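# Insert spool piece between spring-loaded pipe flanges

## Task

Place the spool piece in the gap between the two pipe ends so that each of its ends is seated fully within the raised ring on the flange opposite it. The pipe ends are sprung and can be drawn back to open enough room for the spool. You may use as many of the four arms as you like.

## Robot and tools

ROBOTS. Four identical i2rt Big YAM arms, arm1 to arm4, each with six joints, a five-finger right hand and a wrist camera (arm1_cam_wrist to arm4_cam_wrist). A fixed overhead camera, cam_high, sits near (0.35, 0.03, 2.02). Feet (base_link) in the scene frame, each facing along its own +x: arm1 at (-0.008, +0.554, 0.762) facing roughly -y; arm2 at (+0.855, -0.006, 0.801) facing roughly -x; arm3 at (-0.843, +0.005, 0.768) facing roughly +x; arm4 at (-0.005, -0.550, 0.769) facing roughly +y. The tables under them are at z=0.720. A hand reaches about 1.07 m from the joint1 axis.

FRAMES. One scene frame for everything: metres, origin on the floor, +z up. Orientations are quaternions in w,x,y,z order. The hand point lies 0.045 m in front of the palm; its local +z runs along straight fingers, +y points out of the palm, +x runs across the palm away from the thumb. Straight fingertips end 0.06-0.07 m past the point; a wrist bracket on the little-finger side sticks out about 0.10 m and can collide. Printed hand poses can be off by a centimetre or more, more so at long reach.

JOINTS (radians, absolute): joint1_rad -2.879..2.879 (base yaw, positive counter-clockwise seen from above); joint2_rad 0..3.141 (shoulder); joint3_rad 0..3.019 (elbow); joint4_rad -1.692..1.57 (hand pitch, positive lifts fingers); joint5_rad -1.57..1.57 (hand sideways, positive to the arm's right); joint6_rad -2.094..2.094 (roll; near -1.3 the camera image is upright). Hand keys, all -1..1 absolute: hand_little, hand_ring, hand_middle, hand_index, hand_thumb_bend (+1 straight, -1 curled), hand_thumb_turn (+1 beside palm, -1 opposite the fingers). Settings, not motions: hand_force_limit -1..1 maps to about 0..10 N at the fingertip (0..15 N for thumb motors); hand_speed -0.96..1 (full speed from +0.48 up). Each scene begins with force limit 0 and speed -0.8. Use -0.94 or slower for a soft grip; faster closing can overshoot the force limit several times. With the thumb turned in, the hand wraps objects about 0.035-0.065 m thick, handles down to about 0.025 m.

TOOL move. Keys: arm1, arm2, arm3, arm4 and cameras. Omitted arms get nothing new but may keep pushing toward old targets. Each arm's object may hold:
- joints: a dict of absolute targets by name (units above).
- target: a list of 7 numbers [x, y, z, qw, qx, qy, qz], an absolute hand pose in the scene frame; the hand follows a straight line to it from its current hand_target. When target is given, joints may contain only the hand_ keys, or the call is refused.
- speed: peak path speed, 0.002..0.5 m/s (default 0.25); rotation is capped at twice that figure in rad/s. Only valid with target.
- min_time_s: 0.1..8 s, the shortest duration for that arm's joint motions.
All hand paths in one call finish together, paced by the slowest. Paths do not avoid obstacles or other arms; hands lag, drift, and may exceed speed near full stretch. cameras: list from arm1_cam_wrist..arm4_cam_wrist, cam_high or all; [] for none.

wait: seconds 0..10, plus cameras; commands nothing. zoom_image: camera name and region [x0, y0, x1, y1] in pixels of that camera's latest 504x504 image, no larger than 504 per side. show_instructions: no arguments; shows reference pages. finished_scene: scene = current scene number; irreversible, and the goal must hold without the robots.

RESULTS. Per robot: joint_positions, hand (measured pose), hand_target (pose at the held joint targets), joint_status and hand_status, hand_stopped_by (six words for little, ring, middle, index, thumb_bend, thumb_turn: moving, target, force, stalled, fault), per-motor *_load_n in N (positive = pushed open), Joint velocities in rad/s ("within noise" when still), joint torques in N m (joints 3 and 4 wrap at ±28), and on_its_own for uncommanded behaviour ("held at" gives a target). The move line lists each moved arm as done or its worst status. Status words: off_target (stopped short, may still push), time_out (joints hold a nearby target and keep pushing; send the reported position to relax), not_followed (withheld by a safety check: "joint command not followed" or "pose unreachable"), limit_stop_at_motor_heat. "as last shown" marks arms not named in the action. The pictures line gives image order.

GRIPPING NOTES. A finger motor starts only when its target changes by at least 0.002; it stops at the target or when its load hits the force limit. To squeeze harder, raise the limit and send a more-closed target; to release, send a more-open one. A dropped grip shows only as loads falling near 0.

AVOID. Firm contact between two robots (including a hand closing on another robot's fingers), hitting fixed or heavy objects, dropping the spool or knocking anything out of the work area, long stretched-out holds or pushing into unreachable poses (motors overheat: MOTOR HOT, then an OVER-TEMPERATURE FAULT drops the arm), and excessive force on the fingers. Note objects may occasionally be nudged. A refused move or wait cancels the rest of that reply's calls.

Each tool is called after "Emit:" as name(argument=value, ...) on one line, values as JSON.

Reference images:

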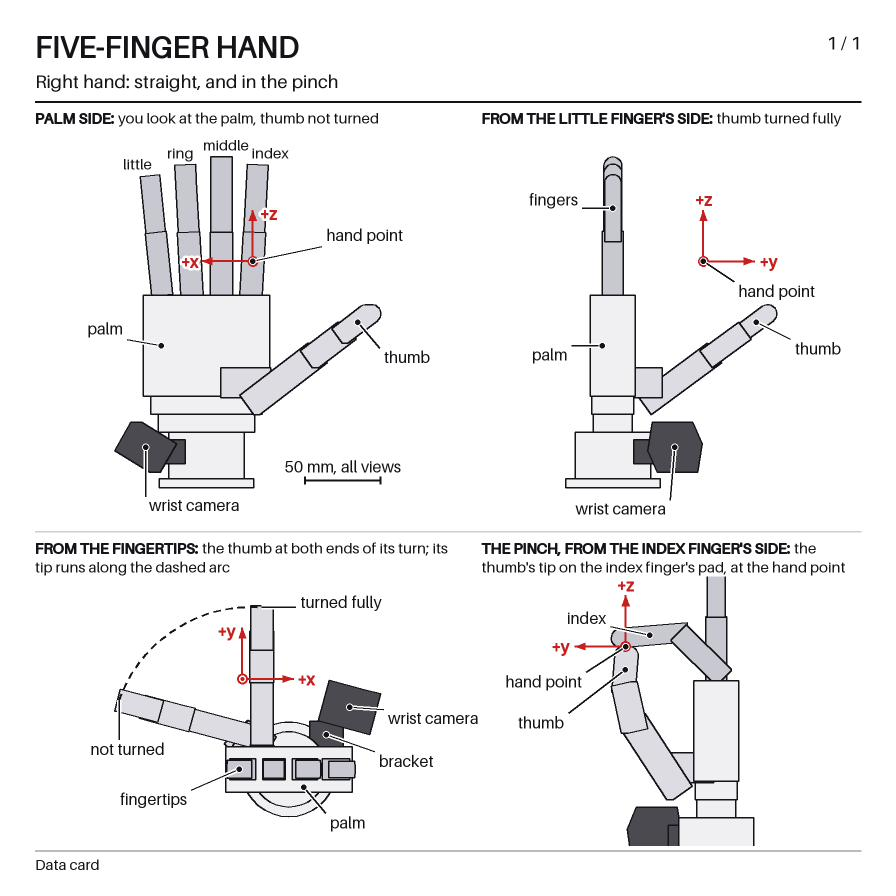

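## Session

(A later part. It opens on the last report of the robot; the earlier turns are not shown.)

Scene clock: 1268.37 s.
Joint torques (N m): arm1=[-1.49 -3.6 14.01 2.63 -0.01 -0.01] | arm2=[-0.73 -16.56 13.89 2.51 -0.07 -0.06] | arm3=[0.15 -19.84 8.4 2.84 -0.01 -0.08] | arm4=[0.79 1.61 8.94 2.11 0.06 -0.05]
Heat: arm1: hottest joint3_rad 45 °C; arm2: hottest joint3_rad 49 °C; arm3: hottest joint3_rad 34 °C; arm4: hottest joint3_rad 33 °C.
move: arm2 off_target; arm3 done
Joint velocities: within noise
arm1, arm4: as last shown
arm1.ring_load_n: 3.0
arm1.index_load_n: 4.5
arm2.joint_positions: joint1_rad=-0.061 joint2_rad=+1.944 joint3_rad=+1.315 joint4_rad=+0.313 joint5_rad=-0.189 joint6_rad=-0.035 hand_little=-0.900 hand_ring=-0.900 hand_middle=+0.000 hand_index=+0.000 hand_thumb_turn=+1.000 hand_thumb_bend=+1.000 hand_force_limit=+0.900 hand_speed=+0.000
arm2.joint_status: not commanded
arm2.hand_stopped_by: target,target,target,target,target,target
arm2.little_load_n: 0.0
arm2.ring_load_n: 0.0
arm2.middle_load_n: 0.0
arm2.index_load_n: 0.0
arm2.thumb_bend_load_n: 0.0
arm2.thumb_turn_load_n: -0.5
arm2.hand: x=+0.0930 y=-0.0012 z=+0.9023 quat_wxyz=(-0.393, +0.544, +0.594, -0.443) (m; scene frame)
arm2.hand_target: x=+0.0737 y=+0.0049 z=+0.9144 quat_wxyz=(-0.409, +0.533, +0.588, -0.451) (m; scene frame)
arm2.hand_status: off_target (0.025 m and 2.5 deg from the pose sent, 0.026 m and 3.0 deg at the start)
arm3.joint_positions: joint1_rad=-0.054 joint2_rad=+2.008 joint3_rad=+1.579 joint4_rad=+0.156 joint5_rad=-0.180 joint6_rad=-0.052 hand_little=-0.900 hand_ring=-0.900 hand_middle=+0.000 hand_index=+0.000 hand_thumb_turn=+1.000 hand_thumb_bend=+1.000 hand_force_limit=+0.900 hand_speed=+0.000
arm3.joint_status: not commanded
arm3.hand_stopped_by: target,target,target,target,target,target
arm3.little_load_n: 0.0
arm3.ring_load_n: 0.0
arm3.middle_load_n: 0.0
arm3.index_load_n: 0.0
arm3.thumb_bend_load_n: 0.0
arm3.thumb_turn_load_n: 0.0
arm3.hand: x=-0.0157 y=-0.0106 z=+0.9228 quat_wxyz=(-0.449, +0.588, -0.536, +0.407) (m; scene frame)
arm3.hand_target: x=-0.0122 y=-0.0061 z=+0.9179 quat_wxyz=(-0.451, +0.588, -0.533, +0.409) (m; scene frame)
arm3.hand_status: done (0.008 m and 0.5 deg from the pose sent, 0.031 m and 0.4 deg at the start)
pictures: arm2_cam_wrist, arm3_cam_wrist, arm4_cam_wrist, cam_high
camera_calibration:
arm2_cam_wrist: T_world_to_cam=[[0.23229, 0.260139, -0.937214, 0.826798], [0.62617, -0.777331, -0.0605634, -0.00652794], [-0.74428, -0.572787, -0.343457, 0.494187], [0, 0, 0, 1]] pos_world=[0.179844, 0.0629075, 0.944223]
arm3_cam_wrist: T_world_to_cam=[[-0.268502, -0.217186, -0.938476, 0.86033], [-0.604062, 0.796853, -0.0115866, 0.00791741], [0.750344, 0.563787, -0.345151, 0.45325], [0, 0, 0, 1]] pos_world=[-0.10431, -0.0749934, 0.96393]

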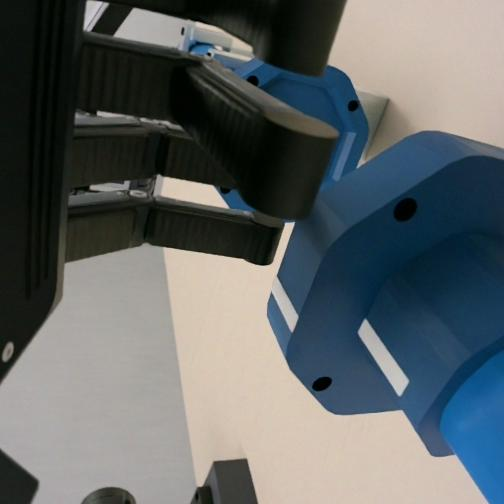

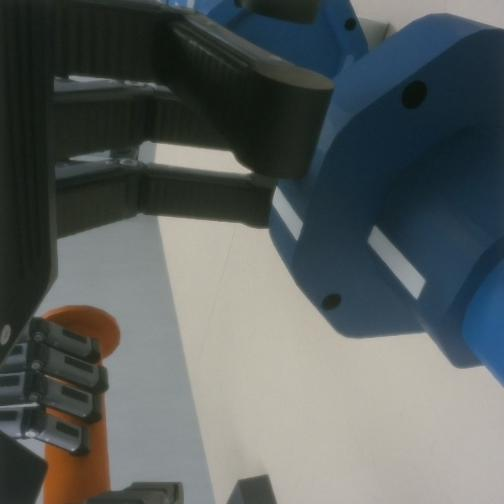

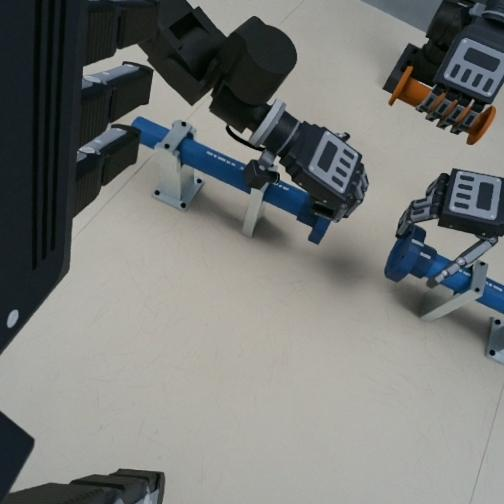

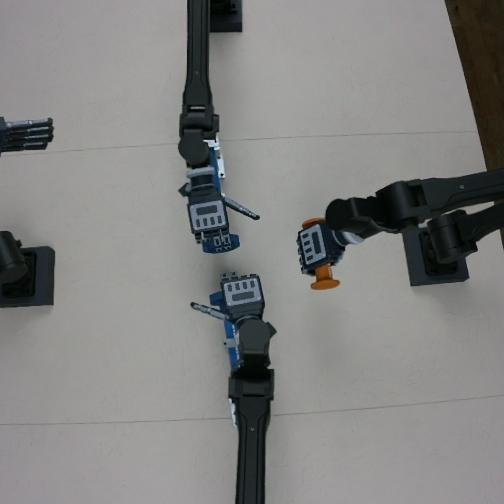

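Emit:
move(arm2={"target": [0.072, 0.005, 0.904, 0.4089, -0.5331, -0.5875, 0.4506], "speed": 0.06}, arm3={"target": [-0.012, -0.006, 0.914, 0.4509, -0.5877, 0.5328, -0.4086], "speed": 0.06}, cameras=["arm2_cam_wrist", "arm3_cam_wrist"])

Emit:
move(arm2={"target": [0.105, 0.007, 0.904, 0.4089, -0.5331, -0.5875, 0.4506], "speed": 0.05}, arm3={"target": [-0.040, -0.009, 0.914, 0.4509, -0.5877, 0.5328, -0.4086], "speed": 0.05}, cameras=["arm2_cam_wrist", "arm3_cam_wrist", "arm4_cam_wrist", "cam_high"])

Emit:
zoom_image(camera="arm4_cam_wrist", region=[280, 140, 460, 300])

Scene clock: 1286.97 s.
Joint torques (N m): arm1=[-1.44 -3.55 13.98 2.62 -0.02 -0.01] | arm2=[-0.85 -16.38 13.26 2.55 -0.07 -0.07] | arm3=[0.56 -20.07 8.12 2.84 -0.03 -0.04] | arm4=[0.79 1.61 8.91 2.14 0.06 -0.04]
Heat: arm1: hottest joint3_rad 45 °C; arm2: hottest joint3_rad 49 °C; arm3: hottest joint3_rad 34 °C; arm4: hottest joint3_rad 33 °C.
move: arm2 off_target; arm3 off_target
Joint velocities: within noise
arm1, arm4: as last shown
arm1.little_load_n: 7.0
arm1.ring_load_n: 2.5
arm1.middle_load_n: 3.5
arm1.index_load_n: 5.0
arm2.joint_positions: joint1_rad=-0.061 joint2_rad=+1.959 joint3_rad=+1.315 joint4_rad=+0.334 joint5_rad=-0.189 joint6_rad=-0.035 hand_little=-0.900 hand_ring=-0.900 hand_middle=+0.000 hand_index=+0.000 hand_thumb_turn=+1.000 hand_thumb_bend=+1.000 hand_force_limit=+0.900 hand_speed=+0.000
arm2.joint_status: not commanded
arm2.hand_stopped_by: target,target,target,target,target,target
arm2.little_load_n: 0.0
arm2.ring_load_n: 0.0
arm2.middle_load_n: 0.0
arm2.index_load_n: 0.0
arm2.thumb_bend_load_n: 0.0
arm2.thumb_turn_load_n: 0.0
arm2.hand: x=+0.0907 y=-0.0009 z=+0.8960 quat_wxyz=(-0.395, +0.542, +0.593, -0.444) (m; scene frame)
arm2.hand_target: x=+0.0734 y=+0.0049 z=+0.9041 quat_wxyz=(-0.409, +0.533, +0.588, -0.451) (m; scene frame)
arm2.hand_status: off_target (0.021 m and 2.1 deg from the pose sent, 0.022 m and 2.5 deg at the start)
arm3.joint_positions: joint1_rad=-0.054 joint2_rad=+2.008 joint3_rad=+1.579 joint4_rad=+0.165 joint5_rad=-0.180 joint6_rad=-0.052 hand_little=-0.900 hand_ring=-0.900 hand_middle=+0.000 hand_index=+0.000 hand_thumb_turn=+1.000 hand_thumb_bend=+1.000 hand_force_limit=+0.900 hand_speed=+0.000
arm3.joint_status: not commanded
arm3.hand_stopped_by: target,target,target,target,target,target
arm3.little_load_n: 0.5
arm3.ring_load_n: 0.0
arm3.middle_load_n: 0.5
arm3.index_load_n: 0.0
arm3.thumb_bend_load_n: 0.0
arm3.thumb_turn_load_n: -0.5
arm3.hand: x=-0.0146 y=-0.0107 z=+0.9248 quat_wxyz=(-0.451, +0.586, -0.534, +0.410) (m; scene frame)
arm3.hand_target: x=-0.0123 y=-0.0061 z=+0.9140 quat_wxyz=(-0.451, +0.588, -0.533, +0.409) (m; scene frame)
arm3.hand_status: off_target (0.012 m and 0.2 deg from the pose sent, 0.011 m and 0.5 deg at the start)
pictures: arm2_cam_wrist, arm3_cam_wrist
camera_calibration:
arm2_cam_wrist: T_world_to_cam=[[0.226963, 0.260614, -0.938386, 0.822852], [0.625801, -0.777309, -0.0645192, -0.00175526], [-0.746231, -0.5726, -0.339513, 0.487111], [0, 0, 0, 1]] pos_world=[0.177838, 0.0631081, 0.937421]
arm3_cam_wrist: T_world_to_cam=[[-0.260611, -0.217949, -0.940521, 0.864474], [-0.603952, 0.796833, -0.0173016, 0.0140174], [0.753209, 0.56352, -0.339295, 0.447783], [0, 0, 0, 1]] pos_world=[-0.103517, -0.0750928, 0.965229]

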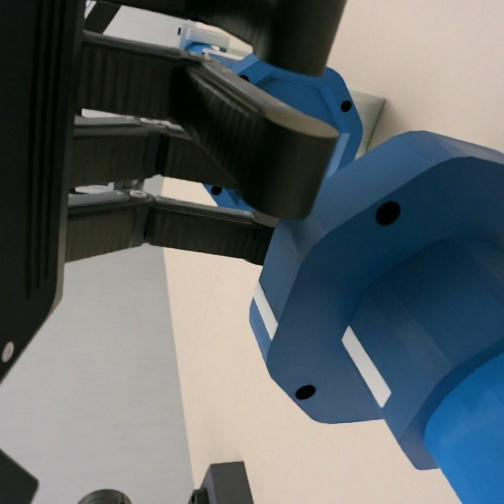

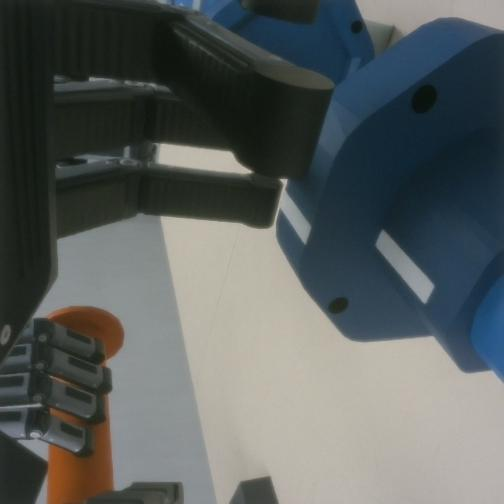

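Scene clock: 1288.17 s.
Joint torques (N m): arm1=[-1.44 -3.55 13.98 2.61 -0.02 -0.01] | arm2=[-1.03 -18.9 8.16 2.54 -0.12 -0.08] | arm3=[-0.15 -23.3 6.16 1.59 -0.46 -0.1] | arm4=[0.79 1.67 8.92 2.11 0.06 -0.05]
Heat: arm1: hottest joint3_rad 45 °C; arm2: hottest joint3_rad 48 °C; arm3: hottest joint3_rad 34 °C; arm4: hottest joint3_rad 33 °C.
move: arm2 done; arm3 off_target
Joint velocities: within noise
arm1.joint_positions: joint1_rad=+0.078 joint2_rad=+0.927 joint3_rad=+0.822 joint4_rad=-0.749 joint5_rad=+0.002 joint6_rad=+0.001 hand_little=-0.098 hand_ring=-0.015 hand_middle=+0.016 hand_index=+0.024 hand_thumb_turn=-0.999 hand_thumb_bend=+0.513 hand_force_limit=+0.300 hand_speed=-0.850
arm1.joint_status: not commanded
arm1.hand_stopped_by: force,force,force,force,force,target
arm1.little_load_n: 7.5
arm1.ring_load_n: 2.5
arm1.middle_load_n: 4.0
arm1.index_load_n: 4.5
arm1.thumb_bend_load_n: 18.0
arm1.thumb_turn_load_n: 12.5
arm1.hand: x=+0.0582 y=+0.1995 z=+0.9540 quat_wxyz=(-0.020, +0.047, -0.935, +0.350) (m; scene frame)
arm1.hand_target: x=+0.0548 y=+0.1816 z=+0.9803 quat_wxyz=(-0.018, +0.045, -0.923, +0.382) (m; scene frame)
arm1.hand_status: not commanded
arm2.joint_positions: joint1_rad=-0.066 joint2_rad=+1.932 joint3_rad=+1.269 joint4_rad=+0.377 joint5_rad=-0.195 joint6_rad=-0.037 hand_little=-0.900 hand_ring=-0.900 hand_middle=+0.000 hand_index=+0.000 hand_thumb_turn=+1.000 hand_thumb_bend=+1.000 hand_force_limit=+0.900 hand_speed=+0.000
arm2.joint_status: not commanded
arm2.hand_stopped_by: target,target,target,target,target,target
arm2.little_load_n: 0.5
arm2.ring_load_n: 0.0
arm2.middle_load_n: -0.5
arm2.index_load_n: 0.0
arm2.thumb_bend_load_n: 0.0
arm2.thumb_turn_load_n: 0.0
arm2.hand: x=+0.1010 y=+0.0004 z=+0.9013 quat_wxyz=(-0.403, +0.536, +0.590, -0.451) (m; scene frame)
arm2.hand_target: x=+0.1049 y=+0.0068 z=+0.9038 quat_wxyz=(-0.409, +0.533, +0.588, -0.451) (m; scene frame)
arm2.hand_status: done (0.008 m and 0.8 deg from the pose sent, 0.018 m and 2.1 deg at the start)
arm3.joint_positions: joint1_rad=-0.054 joint2_rad=+1.996 joint3_rad=+1.497 joint4_rad=+0.232 joint5_rad=-0.175 joint6_rad=-0.052 hand_little=-0.900 hand_ring=-0.900 hand_middle=+0.000 hand_index=+0.001 hand_thumb_turn=+1.000 hand_thumb_bend=+1.000 hand_force_limit=+0.900 hand_speed=+0.000
arm3.joint_status: not commanded
arm3.hand_stopped_by: target,target,target,target,target,target
arm3.little_load_n: 0.0
arm3.ring_load_n: 0.0
arm3.middle_load_n: 0.0
arm3.index_load_n: 12.5
arm3.thumb_bend_load_n: 0.0
arm3.thumb_turn_load_n: 0.0
arm3.hand: x=-0.0304 y=-0.0101 z=+0.9026 quat_wxyz=(-0.448, +0.586, -0.536, +0.410) (m; scene frame)
arm3.hand_target: x=-0.0395 y=-0.0091 z=+0.9136 quat_wxyz=(-0.451, +0.588, -0.533, +0.409) (m; scene frame)
arm3.hand_status: off_target (0.015 m and 0.5 deg from the pose sent, 0.028 m and 0.2 deg at the start)
arm4: as last shown
pictures: arm2_cam_wrist, arm3_cam_wrist, arm4_cam_wrist, cam_high
camera_calibration:
arm2_cam_wrist: T_world_to_cam=[[0.203218, 0.262834, -0.943197, 0.831882], [0.625782, -0.775745, -0.0813429, 0.0083581], [-0.75306, -0.573705, -0.322122, 0.482432], [0, 0, 0, 1]] pos_world=[0.189017, 0.0646106, 0.940711]
arm3_cam_wrist: T_world_to_cam=[[-0.264694, -0.21763, -0.939454, 0.838477], [-0.600178, 0.799703, -0.0161543, 0.00268405], [0.7548, 0.559564, -0.342293, 0.454503], [0, 0, 0, 1]] pos_world=[-0.119508, -0.073992, 0.943328]

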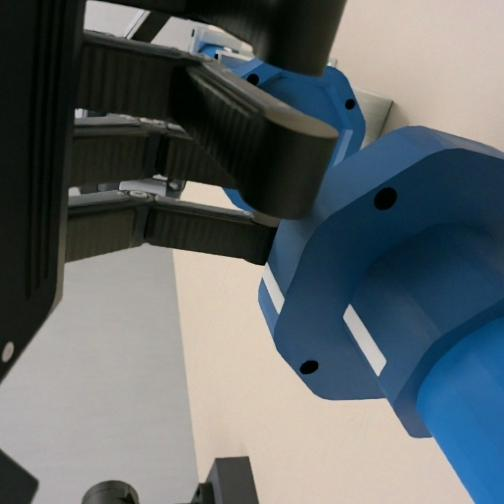

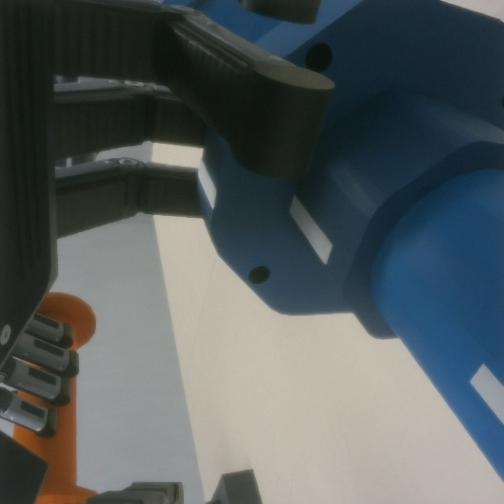

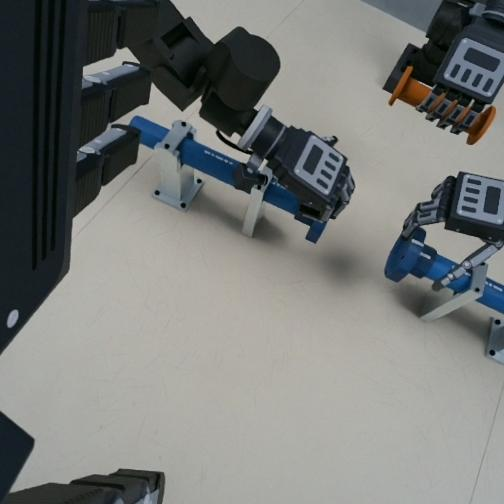

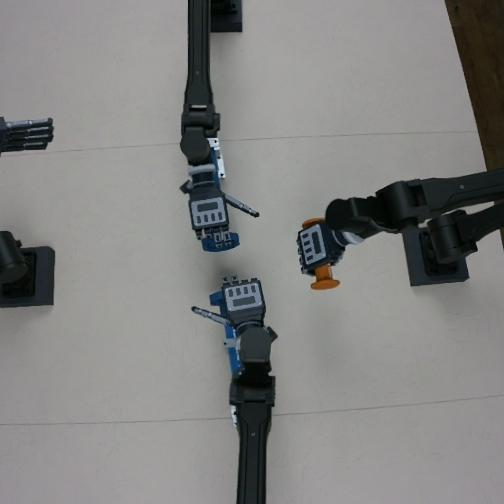

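Scaled by 2.800 from the camera's 504x504 image, which has a finer 720x720 frame.

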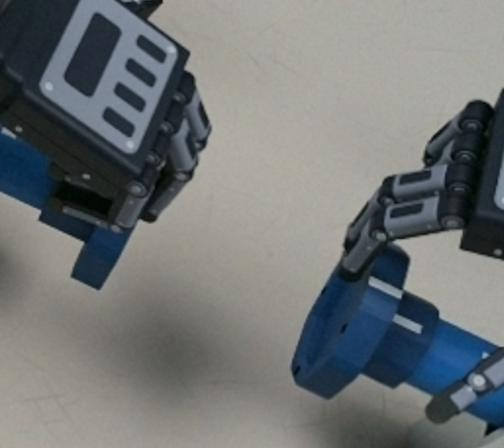

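Emit:
zoom_image(camera="cam_high", region=[185, 210, 265, 310])

Emit:
zoom_image(camera="arm4_cam_wrist", region=[290, 190, 370, 270])

Emit:
zoom_image(camera="arm3_cam_wrist", region=[170, 0, 400, 230])

Scaled by 5.040 from the camera's 504x504 image, which has a finer 720x720 frame.

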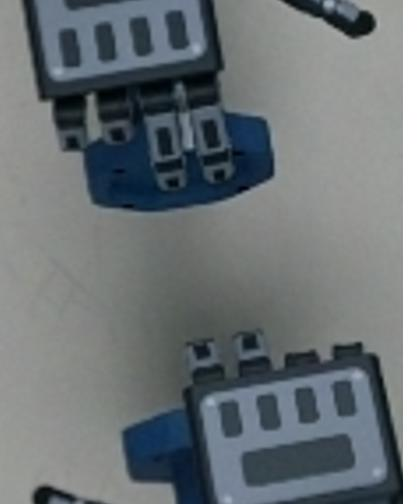

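Scaled by 6.300 from the camera's 504x504 image, which has a finer 720x720 frame.

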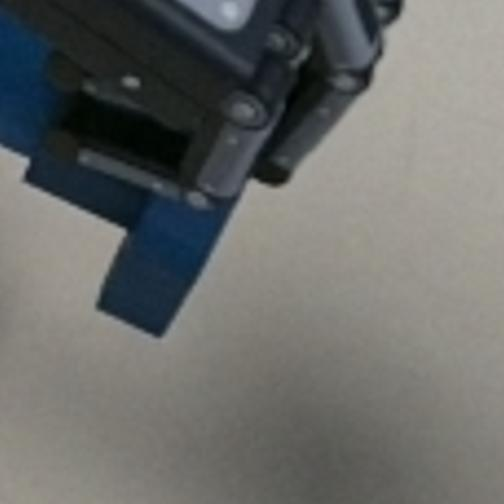

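Scaled by 2.191 from the camera's 504x504 image, which has a finer 720x720 frame.

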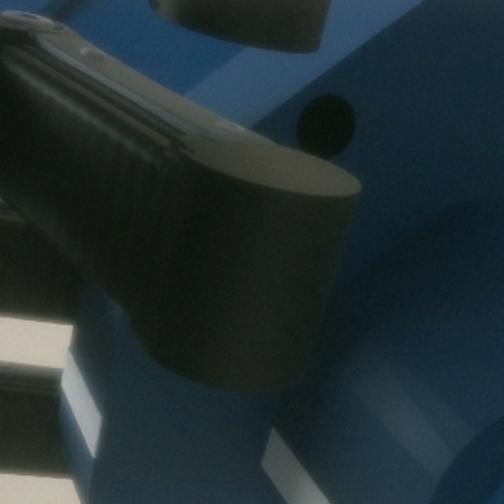

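Emit:
move(arm2={"target": [0.125, 0.007, 0.902, 0.4089, -0.5331, -0.5875, 0.4506], "speed": 0.05}, arm3={"joints": {"hand_middle": -0.6, "hand_force_limit": 0.4, "hand_speed": -0.88}}, cameras=["arm2_cam_wrist", "arm3_cam_wrist", "arm4_cam_wrist", "cam_high"])

Emit:
zoom_image(camera="arm4_cam_wrist", region=[280, 140, 460, 300])

Scene clock: 1324.77 s.
Joint torques (N m): arm1=[-1.44 -3.49 14 2.62 -0.02 -0.01] | arm2=[-1.38 -19.9 6.05 1.96 -0.25 -0.07] | arm3=[-0.15 -23.24 6.19 1.48 -0.52 -0.08] | arm4=[0.79 1.61 8.92 2.11 0.06 -0.05]
Heat: arm1: hottest joint3_rad 45 °C; arm2: hottest joint3_rad 41 °C; arm3: hottest joint3_rad 33 °C; arm4: hottest joint3_rad 33 °C.
move: arm2 off_target; arm3 off_target
Joint velocities: within noise
arm1, arm4: as last shown
arm1.ring_load_n: 3.0
arm1.index_load_n: 5.0
arm2.joint_positions: joint1_rad=-0.066 joint2_rad=+1.915 joint3_rad=+1.223 joint4_rad=+0.424 joint5_rad=-0.195 joint6_rad=-0.038 hand_little=-0.900 hand_ring=-0.900 hand_middle=+0.000 hand_index=+0.001 hand_thumb_turn=+1.000 hand_thumb_bend=+1.000 hand_force_limit=+0.900 hand_speed=+0.000
arm2.joint_status: not commanded
arm2.hand_stopped_by: target,target,target,target,target,target
arm2.little_load_n: 0.0
arm2.ring_load_n: 0.0
arm2.middle_load_n: 3.0
arm2.index_load_n: 9.0
arm2.thumb_bend_load_n: 0.0
arm2.thumb_turn_load_n: 0.0
arm2.hand: x=+0.1114 y=-0.0001 z=+0.8996 quat_wxyz=(-0.408, +0.531, +0.587, -0.454) (m; scene frame)
arm2.hand_target: x=+0.1244 y=+0.0068 z=+0.9016 quat_wxyz=(-0.409, +0.533, +0.588, -0.451) (m; scene frame)
arm2.hand_status: off_target (0.016 m and 0.5 deg from the pose sent, 0.025 m and 0.8 deg at the start)
arm3.joint_positions: joint1_rad=-0.054 joint2_rad=+1.996 joint3_rad=+1.497 joint4_rad=+0.233 joint5_rad=-0.175 joint6_rad=-0.052 hand_little=-0.900 hand_ring=-0.900 hand_middle=-0.040 hand_index=+0.000 hand_thumb_turn=+1.000 hand_thumb_bend=+1.000 hand_force_limit=+0.400 hand_speed=-0.880
arm3.joint_status: hand_middle off_target (ended at -0.040, target -0.600); the others done
arm3.hand_stopped_by: target,target,force,target,target,target
arm3.little_load_n: 0.0
arm3.ring_load_n: 0.0
arm3.middle_load_n: 8.0
arm3.index_load_n: 1.0
arm3.thumb_bend_load_n: 0.0
arm3.thumb_turn_load_n: 0.0
arm3.hand: x=-0.0303 y=-0.0101 z=+0.9028 quat_wxyz=(-0.449, +0.586, -0.535, +0.411) (m; scene frame)
arm3.hand_target: x=-0.0395 y=-0.0091 z=+0.9136 quat_wxyz=(-0.451, +0.588, -0.533, +0.409) (m; scene frame)
arm3.hand_status: not commanded
pictures: arm2_cam_wrist, arm3_cam_wrist, arm4_cam_wrist, cam_high
camera_calibration:
arm2_cam_wrist: T_world_to_cam=[[0.186975, 0.265859, -0.945706, 0.832382], [0.624113, -0.775581, -0.0946399, 0.0134309], [-0.758633, -0.572532, -0.31094, 0.479962], [0, 0, 0, 1]] pos_world=[0.200098, 0.0639141, 0.937699]
arm3_cam_wrist: T_world_to_cam=[[-0.263611, -0.217718, -0.939738, 0.839082], [-0.600102, 0.799744, -0.0169461, 0.00350604], [0.75524, 0.559472, -0.341474, 0.453769], [0, 0, 0, 1]] pos_world=[-0.119409, -0.073992, 0.943528]

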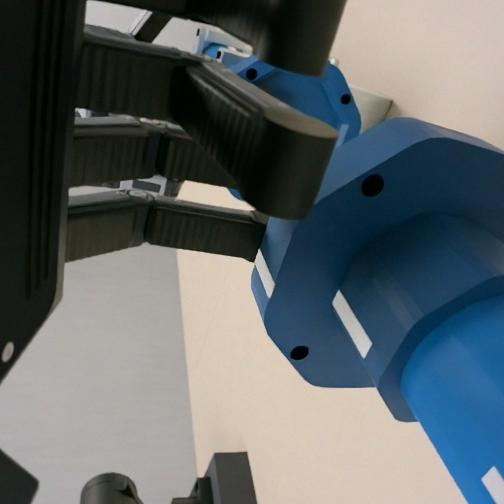

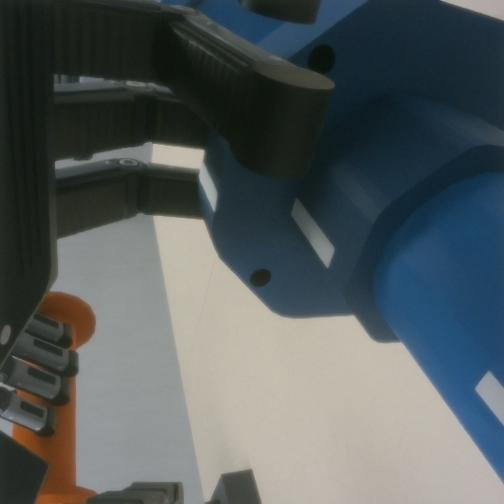

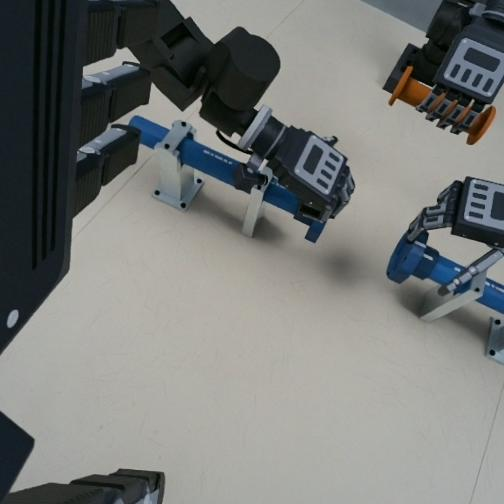

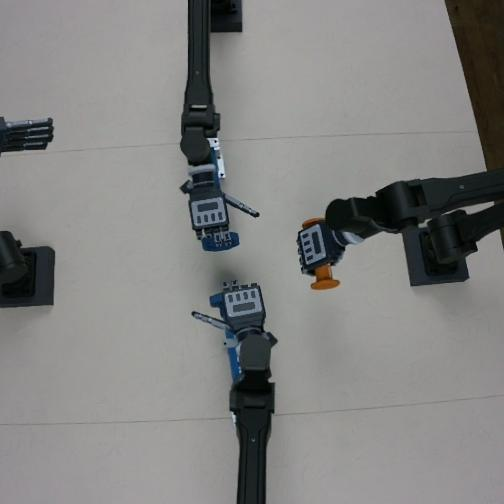

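Scaled by 2.800 from the camera's 504x504 image, which has a finer 720x720 frame.

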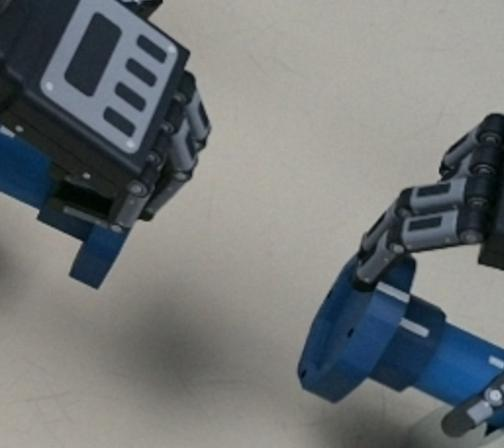

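Emit:
move(arm2={"target": [0.142, 0.008, 0.902, 0.4089, -0.5331, -0.5875, 0.4506], "speed": 0.04, "joints": {"hand_middle": -0.6, "hand_force_limit": 0.4, "hand_speed": -0.88}}, arm3={"target": [-0.058, -0.013, 0.914, 0.4509, -0.5877, 0.5328, -0.4086], "speed": 0.04}, cameras=["arm2_cam_wrist", "arm3_cam_wrist", "arm4_cam_wrist", "cam_high"])

Emit:
zoom_image(camera="arm4_cam_wrist", region=[280, 140, 460, 300])

Emit:
zoom_image(camera="cam_high", region=[185, 210, 265, 310])

Scene clock: 1343.47 s.
Joint torques (N m): arm1=[-1.44 -3.66 14 2.61 -0.01 -0.01] | arm2=[-1.55 -21.25 4.04 1.36 -0.48 -0.03] | arm3=[-0.91 -25.47 4.33 0.7 -0.8 -0.07] | arm4=[0.79 1.55 8.92 2.14 0.06 -0.04]
Heat: arm1: hottest joint3_rad 45 °C; arm2: hottest joint3_rad 39 °C; arm3: hottest joint3_rad 33 °C; arm4: hottest joint3_rad 33 °C.
move: arm2 off_target; arm3 off_target
Joint velocities: within noise
arm1, arm4: as last shown
arm1.ring_load_n: 2.5
arm1.thumb_turn_load_n: 12.0
arm2.joint_positions: joint1_rad=-0.066 joint2_rad=+1.905 joint3_rad=+1.194 joint4_rad=+0.461 joint5_rad=-0.192 joint6_rad=-0.041 hand_little=-0.900 hand_ring=-0.900 hand_middle=-0.017 hand_index=+0.001 hand_thumb_turn=+1.000 hand_thumb_bend=+1.000 hand_force_limit=+0.400 hand_speed=-0.880
arm2.joint_status: hand_middle off_target (ended at -0.017, target -0.600); the others done
arm2.hand_stopped_by: target,target,force,target,target,target
arm2.little_load_n: 0.0
arm2.ring_load_n: 0.0
arm2.middle_load_n: 15.0
arm2.index_load_n: 8.0
arm2.thumb_bend_load_n: 0.0
arm2.thumb_turn_load_n: 0.0
arm2.hand: x=+0.1169 y=+0.0000 z=+0.9000 quat_wxyz=(-0.416, +0.527, +0.584, -0.457) (m; scene frame)
arm2.hand_target: x=+0.1402 y=+0.0075 z=+0.9009 quat_wxyz=(-0.409, +0.533, +0.588, -0.451) (m; scene frame)
arm2.hand_status: off_target (0.026 m and 1.4 deg from the pose sent, 0.032 m and 0.5 deg at the start)
arm3.joint_positions: joint1_rad=-0.055 joint2_rad=+1.983 joint3_rad=+1.461 joint4_rad=+0.277 joint5_rad=-0.174 joint6_rad=-0.053 hand_little=-0.900 hand_ring=-0.900 hand_middle=-0.039 hand_index=+0.000 hand_thumb_turn=+1.000 hand_thumb_bend=+1.000 hand_force_limit=+0.400 hand_speed=-0.880
arm3.joint_status: not commanded
arm3.hand_stopped_by: target,target,force,target,target,target
arm3.little_load_n: 0.0
arm3.ring_load_n: 0.0
arm3.middle_load_n: 14.5
arm3.index_load_n: 4.0
arm3.thumb_bend_load_n: 0.0
arm3.thumb_turn_load_n: -0.5
arm3.hand: x=-0.0361 y=-0.0100 z=+0.9030 quat_wxyz=(-0.453, +0.582, -0.530, +0.418) (m; scene frame)
arm3.hand_target: x=-0.0564 y=-0.0128 z=+0.9131 quat_wxyz=(-0.451, +0.588, -0.533, +0.409) (m; scene frame)
arm3.hand_status: off_target (0.025 m and 1.3 deg from the pose sent, 0.030 m and 0.5 deg at the start)
pictures: arm2_cam_wrist, arm3_cam_wrist, arm4_cam_wrist, cam_high
camera_calibration:
arm2_cam_wrist: T_world_to_cam=[[0.170293, 0.2706, -0.94751, 0.83532], [0.620929, -0.776103, -0.11005, 0.0244139], [-0.765145, -0.569596, -0.300188, 0.475442], [0, 0, 0, 1]] pos_world=[0.206373, 0.0637197, 0.936883]
arm3_cam_wrist: T_world_to_cam=[[-0.243988, -0.220163, -0.944457, 0.842704], [-0.599148, 0.80001, -0.031709, 0.0132566], [0.762556, 0.558132, -0.327103, 0.445444], [0, 0, 0, 1]] pos_world=[-0.126124, -0.07369, 0.942024]

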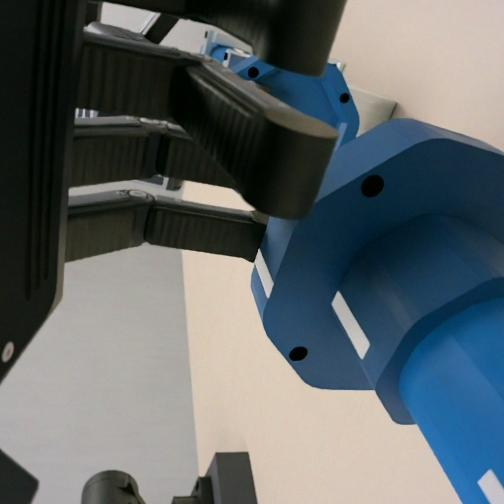

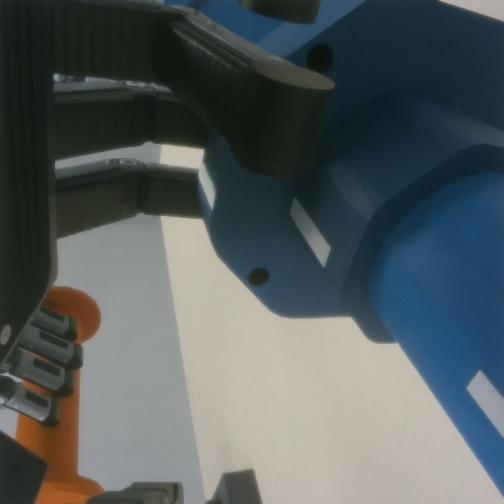

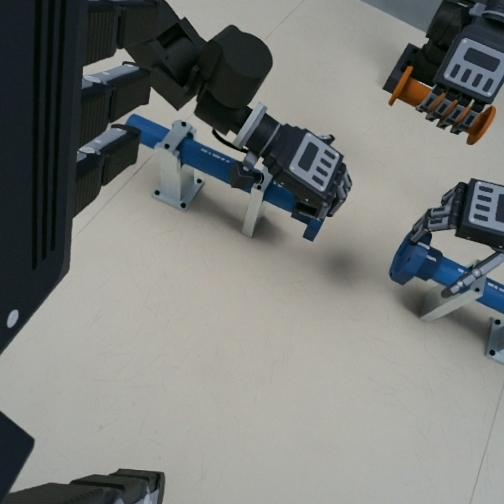

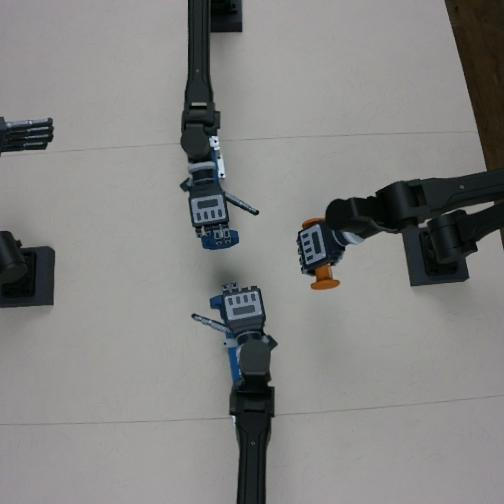

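Scaled by 2.800 from the camera's 504x504 image, which has a finer 720x720 frame.

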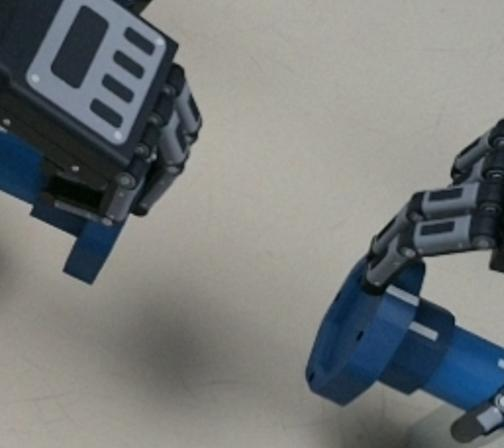

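Scaled by 5.040 from the camera's 504x504 image, which has a finer 720x720 frame.

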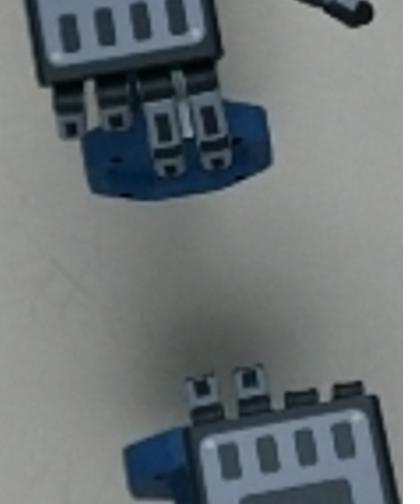

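Emit:
move(arm2={"joints": {"hand_index": -0.6, "hand_force_limit": 0.95, "hand_speed": -0.9}}, arm3={"joints": {"hand_index": -0.6, "hand_force_limit": 0.95, "hand_speed": -0.9}})

Emit:
move(arm2={"target": [0.160, 0.010, 0.902, 0.4089, -0.5331, -0.5875, 0.4506], "speed": 0.04}, arm3={"target": [-0.076, -0.015, 0.914, 0.4509, -0.5877, 0.5328, -0.4086], "speed": 0.04}, cameras=["arm2_cam_wrist", "arm3_cam_wrist", "arm4_cam_wrist", "cam_high"])

Emit:
zoom_image(camera="arm4_cam_wrist", region=[280, 140, 460, 300])

Emit:
zoom_image(camera="cam_high", region=[185, 210, 265, 310])

Scene clock: 1376.67 s.
Joint torques (N m): arm1=[-1.49 -3.6 14.01 2.62 -0.02 -0.01] | arm2=[-1.61 -21.3 4.07 1.4 -0.49 -0.03] | arm3=[-0.85 -25.41 4.25 0.68 -0.83 -0.1] | arm4=[0.79 1.55 8.91 2.11 0.06 -0.05]
Heat: arm1: hottest joint3_rad 46 °C; arm2: hottest joint3_rad 36 °C; arm3: hottest joint2_rad 33 °C; arm4: hottest joint3_rad 33 °C.
move: arm2 off_target; arm3 off_target
Joint velocities: within noise
arm1, arm4: as last shown
arm1.thumb_turn_load_n: 12.5
arm2.joint_positions: joint1_rad=-0.066 joint2_rad=+1.905 joint3_rad=+1.194 joint4_rad=+0.461 joint5_rad=-0.192 joint6_rad=-0.041 hand_little=-0.900 hand_ring=-0.900 hand_middle=-0.017 hand_index=-0.006 hand_thumb_turn=+1.000 hand_thumb_bend=+1.000 hand_force_limit=+0.950 hand_speed=-0.900
arm2.joint_status: hand_index off_target (ended at -0.006, target -0.600); the others done
arm2.hand_stopped_by: target,target,force,force,target,target
arm2.little_load_n: 0.0
arm2.ring_load_n: 0.0
arm2.middle_load_n: 13.0
arm2.index_load_n: 11.0
arm2.thumb_bend_load_n: -0.5
arm2.thumb_turn_load_n: 0.0
arm2.hand: x=+0.1169 y=+0.0000 z=+0.9003 quat_wxyz=(-0.416, +0.527, +0.584, -0.457) (m; scene frame)
arm2.hand_target: x=+0.1402 y=+0.0074 z=+0.9011 quat_wxyz=(-0.409, +0.533, +0.588, -0.451) (m; scene frame)
arm2.hand_status: not commanded
arm3.joint_positions: joint1_rad=-0.055 joint2_rad=+1.983 joint3_rad=+1.461 joint4_rad=+0.277 joint5_rad=-0.174 joint6_rad=-0.053 hand_little=-0.900 hand_ring=-0.900 hand_middle=-0.039 hand_index=-0.015 hand_thumb_turn=+1.000 hand_thumb_bend=+1.000 hand_force_limit=+0.950 hand_speed=-0.900
arm3.joint_status: hand_index off_target (ended at -0.015, target -0.600); the others done
arm3.hand_stopped_by: target,target,force,force,target,target
arm3.little_load_n: 0.0
arm3.ring_load_n: 0.0
arm3.middle_load_n: 10.5
arm3.index_load_n: 10.5
arm3.thumb_bend_load_n: 0.0
arm3.thumb_turn_load_n: -0.5
arm3.hand: x=-0.0361 y=-0.0102 z=+0.9030 quat_wxyz=(-0.453, +0.582, -0.531, +0.418) (m; scene frame)
arm3.hand_target: x=-0.0564 y=-0.0128 z=+0.9131 quat_wxyz=(-0.451, +0.588, -0.533, +0.409) (m; scene frame)
arm3.hand_status: not commanded
pictures: none

Scene clock: 1377.70 s.
Joint torques (N m): arm1=[-1.38 -3.66 13.98 2.59 -0.02 -0.01] | arm2=[-2.2 -22.77 1.99 1.02 -0.83 -0.04] | arm3=[-1.61 -26.75 2.5 0.16 -1.17 -0.11] | arm4=[0.79 1.61 8.92 2.13 0.06 -0.05]
Heat: arm1: hottest joint3_rad 46 °C; arm2: hottest joint3_rad 36 °C; arm3: hottest joint2_rad 33 °C; arm4: hottest joint3_rad 33 °C.
move: arm2 off_target; arm3 off_target
Joint velocities: within noise
arm1, arm4: as last shown
arm2.joint_positions: joint1_rad=-0.066 joint2_rad=+1.897 joint3_rad=+1.166 joint4_rad=+0.494 joint5_rad=-0.189 joint6_rad=-0.042 hand_little=-0.900 hand_ring=-0.900 hand_middle=-0.017 hand_index=-0.005 hand_thumb_turn=+1.000 hand_thumb_bend=+1.000 hand_force_limit=+0.950 hand_speed=-0.900
arm2.joint_status: not commanded
arm2.hand_stopped_by: target,target,force,force,target,target
arm2.little_load_n: 0.0
arm2.ring_load_n: 0.0
arm2.middle_load_n: 19.0
arm2.index_load_n: 18.0
arm2.thumb_bend_load_n: 0.0
arm2.thumb_turn_load_n: 0.0
arm2.hand: x=+0.1227 y=+0.0002 z=+0.8992 quat_wxyz=(-0.421, +0.524, +0.580, -0.460) (m; scene frame)
arm2.hand_target: x=+0.1564 y=+0.0088 z=+0.8999 quat_wxyz=(-0.409, +0.533, +0.587, -0.451) (m; scene frame)
arm2.hand_status: off_target (0.039 m and 2.2 deg from the pose sent, 0.044 m and 1.4 deg at the start)
arm3.joint_positions: joint1_rad=-0.055 joint2_rad=+1.972 joint3_rad=+1.426 joint4_rad=+0.312 joint5_rad=-0.170 joint6_rad=-0.053 hand_little=-0.900 hand_ring=-0.900 hand_middle=-0.039 hand_index=-0.015 hand_thumb_turn=+1.000 hand_thumb_bend=+1.000 hand_force_limit=+0.950 hand_speed=-0.900
arm3.joint_status: not commanded
arm3.hand_stopped_by: target,target,force,force,target,target
arm3.little_load_n: 0.0
arm3.ring_load_n: 0.0
arm3.middle_load_n: 17.0
arm3.index_load_n: 13.0
arm3.thumb_bend_load_n: 0.0
arm3.thumb_turn_load_n: -0.5
arm3.hand: x=-0.0428 y=-0.0102 z=+0.8996 quat_wxyz=(-0.455, +0.579, -0.529, +0.422) (m; scene frame)
arm3.hand_target: x=-0.0725 y=-0.0143 z=+0.9121 quat_wxyz=(-0.451, +0.587, -0.533, +0.409) (m; scene frame)
arm3.hand_status: off_target (0.036 m and 2.0 deg from the pose sent, 0.042 m and 1.3 deg at the start)
pictures: arm2_cam_wrist, arm3_cam_wrist, arm4_cam_wrist, cam_high
camera_calibration:
arm2_cam_wrist: T_world_to_cam=[[0.157906, 0.272532, -0.949101, 0.836447], [0.616625, -0.777935, -0.120792, 0.0310434], [-0.771258, -0.566165, -0.290891, 0.472179], [0, 0, 0, 1]] pos_world=[0.21295, 0.0635221, 0.934975]
arm3_cam_wrist: T_world_to_cam=[[-0.235017, -0.221086, -0.946514, 0.840032], [-0.595133, 0.802645, -0.0397114, 0.0167616], [0.768495, 0.553969, -0.320211, 0.443625], [0, 0, 0, 1]] pos_world=[-0.133526, -0.0734883, 0.937821]

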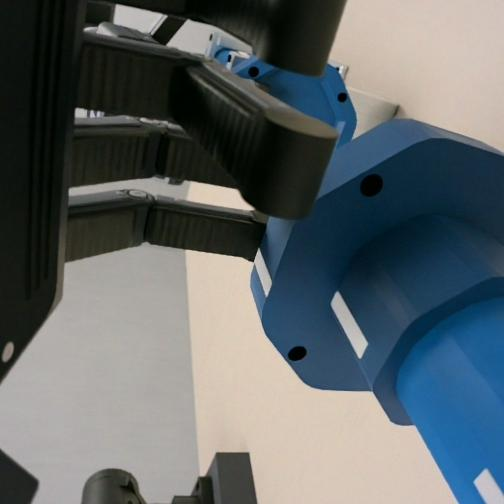

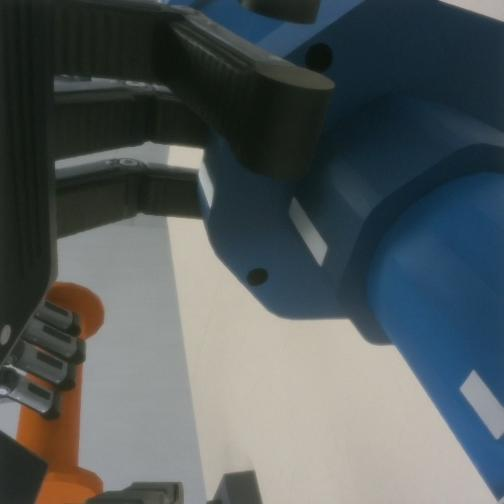

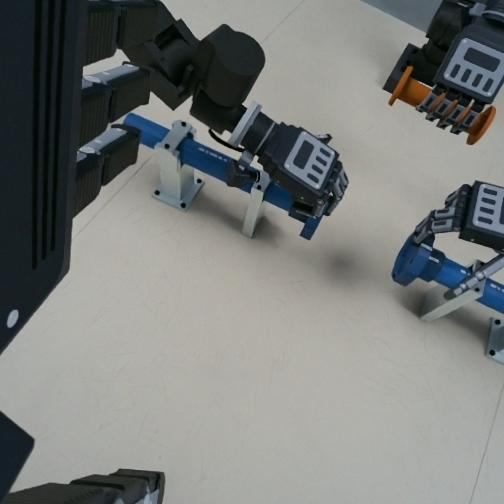

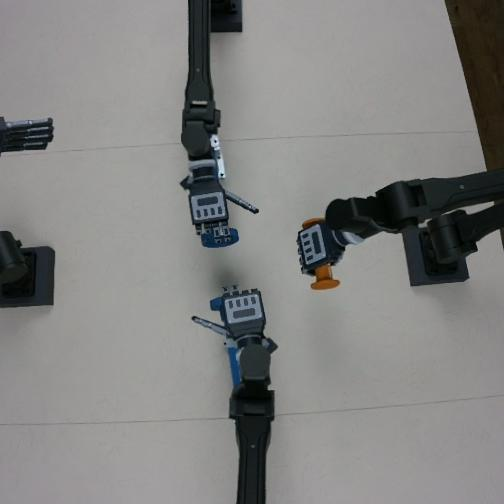

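Scaled by 2.800 from the camera's 504x504 image, which has a finer 720x720 frame.

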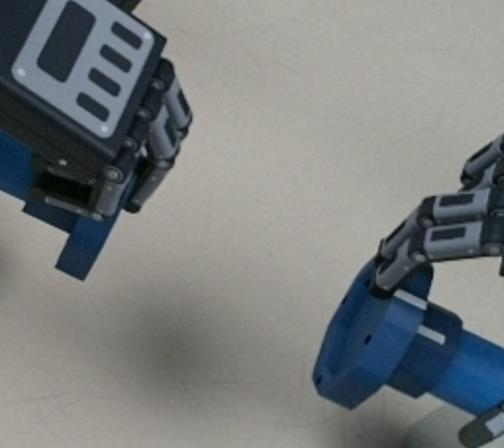

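Scaled by 5.040 from the camera's 504x504 image, which has a finer 720x720 frame.

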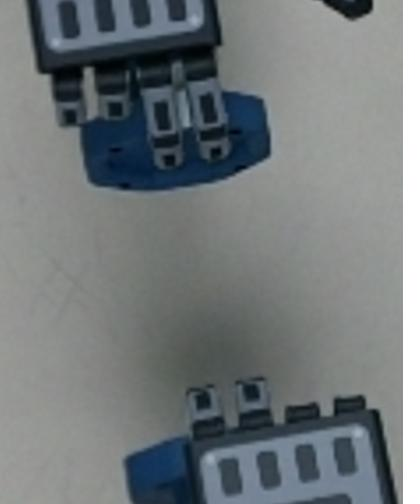

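Emit:
zoom_image(camera="arm4_cam_wrist", region=[385, 210, 455, 290])

Emit:
zoom_image(camera="arm3_cam_wrist", region=[100, 100, 300, 300])

Scaled by 6.300 from the camera's 504x504 image, which has a finer 720x720 frame.

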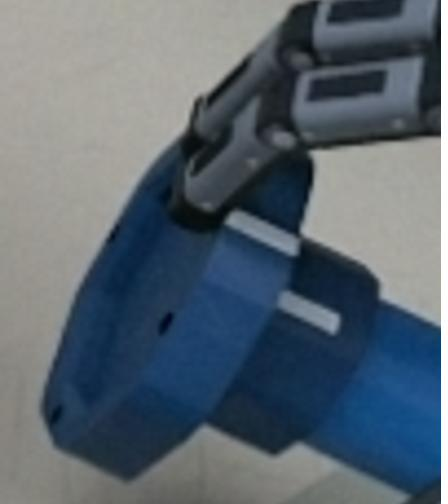

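Scaled by 2.520 from the camera's 504x504 image, which has a finer 720x720 frame.

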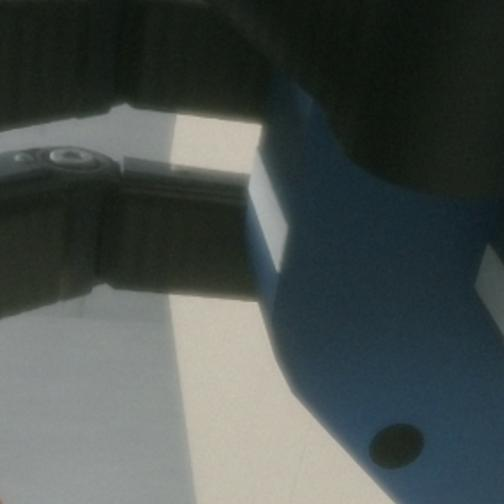

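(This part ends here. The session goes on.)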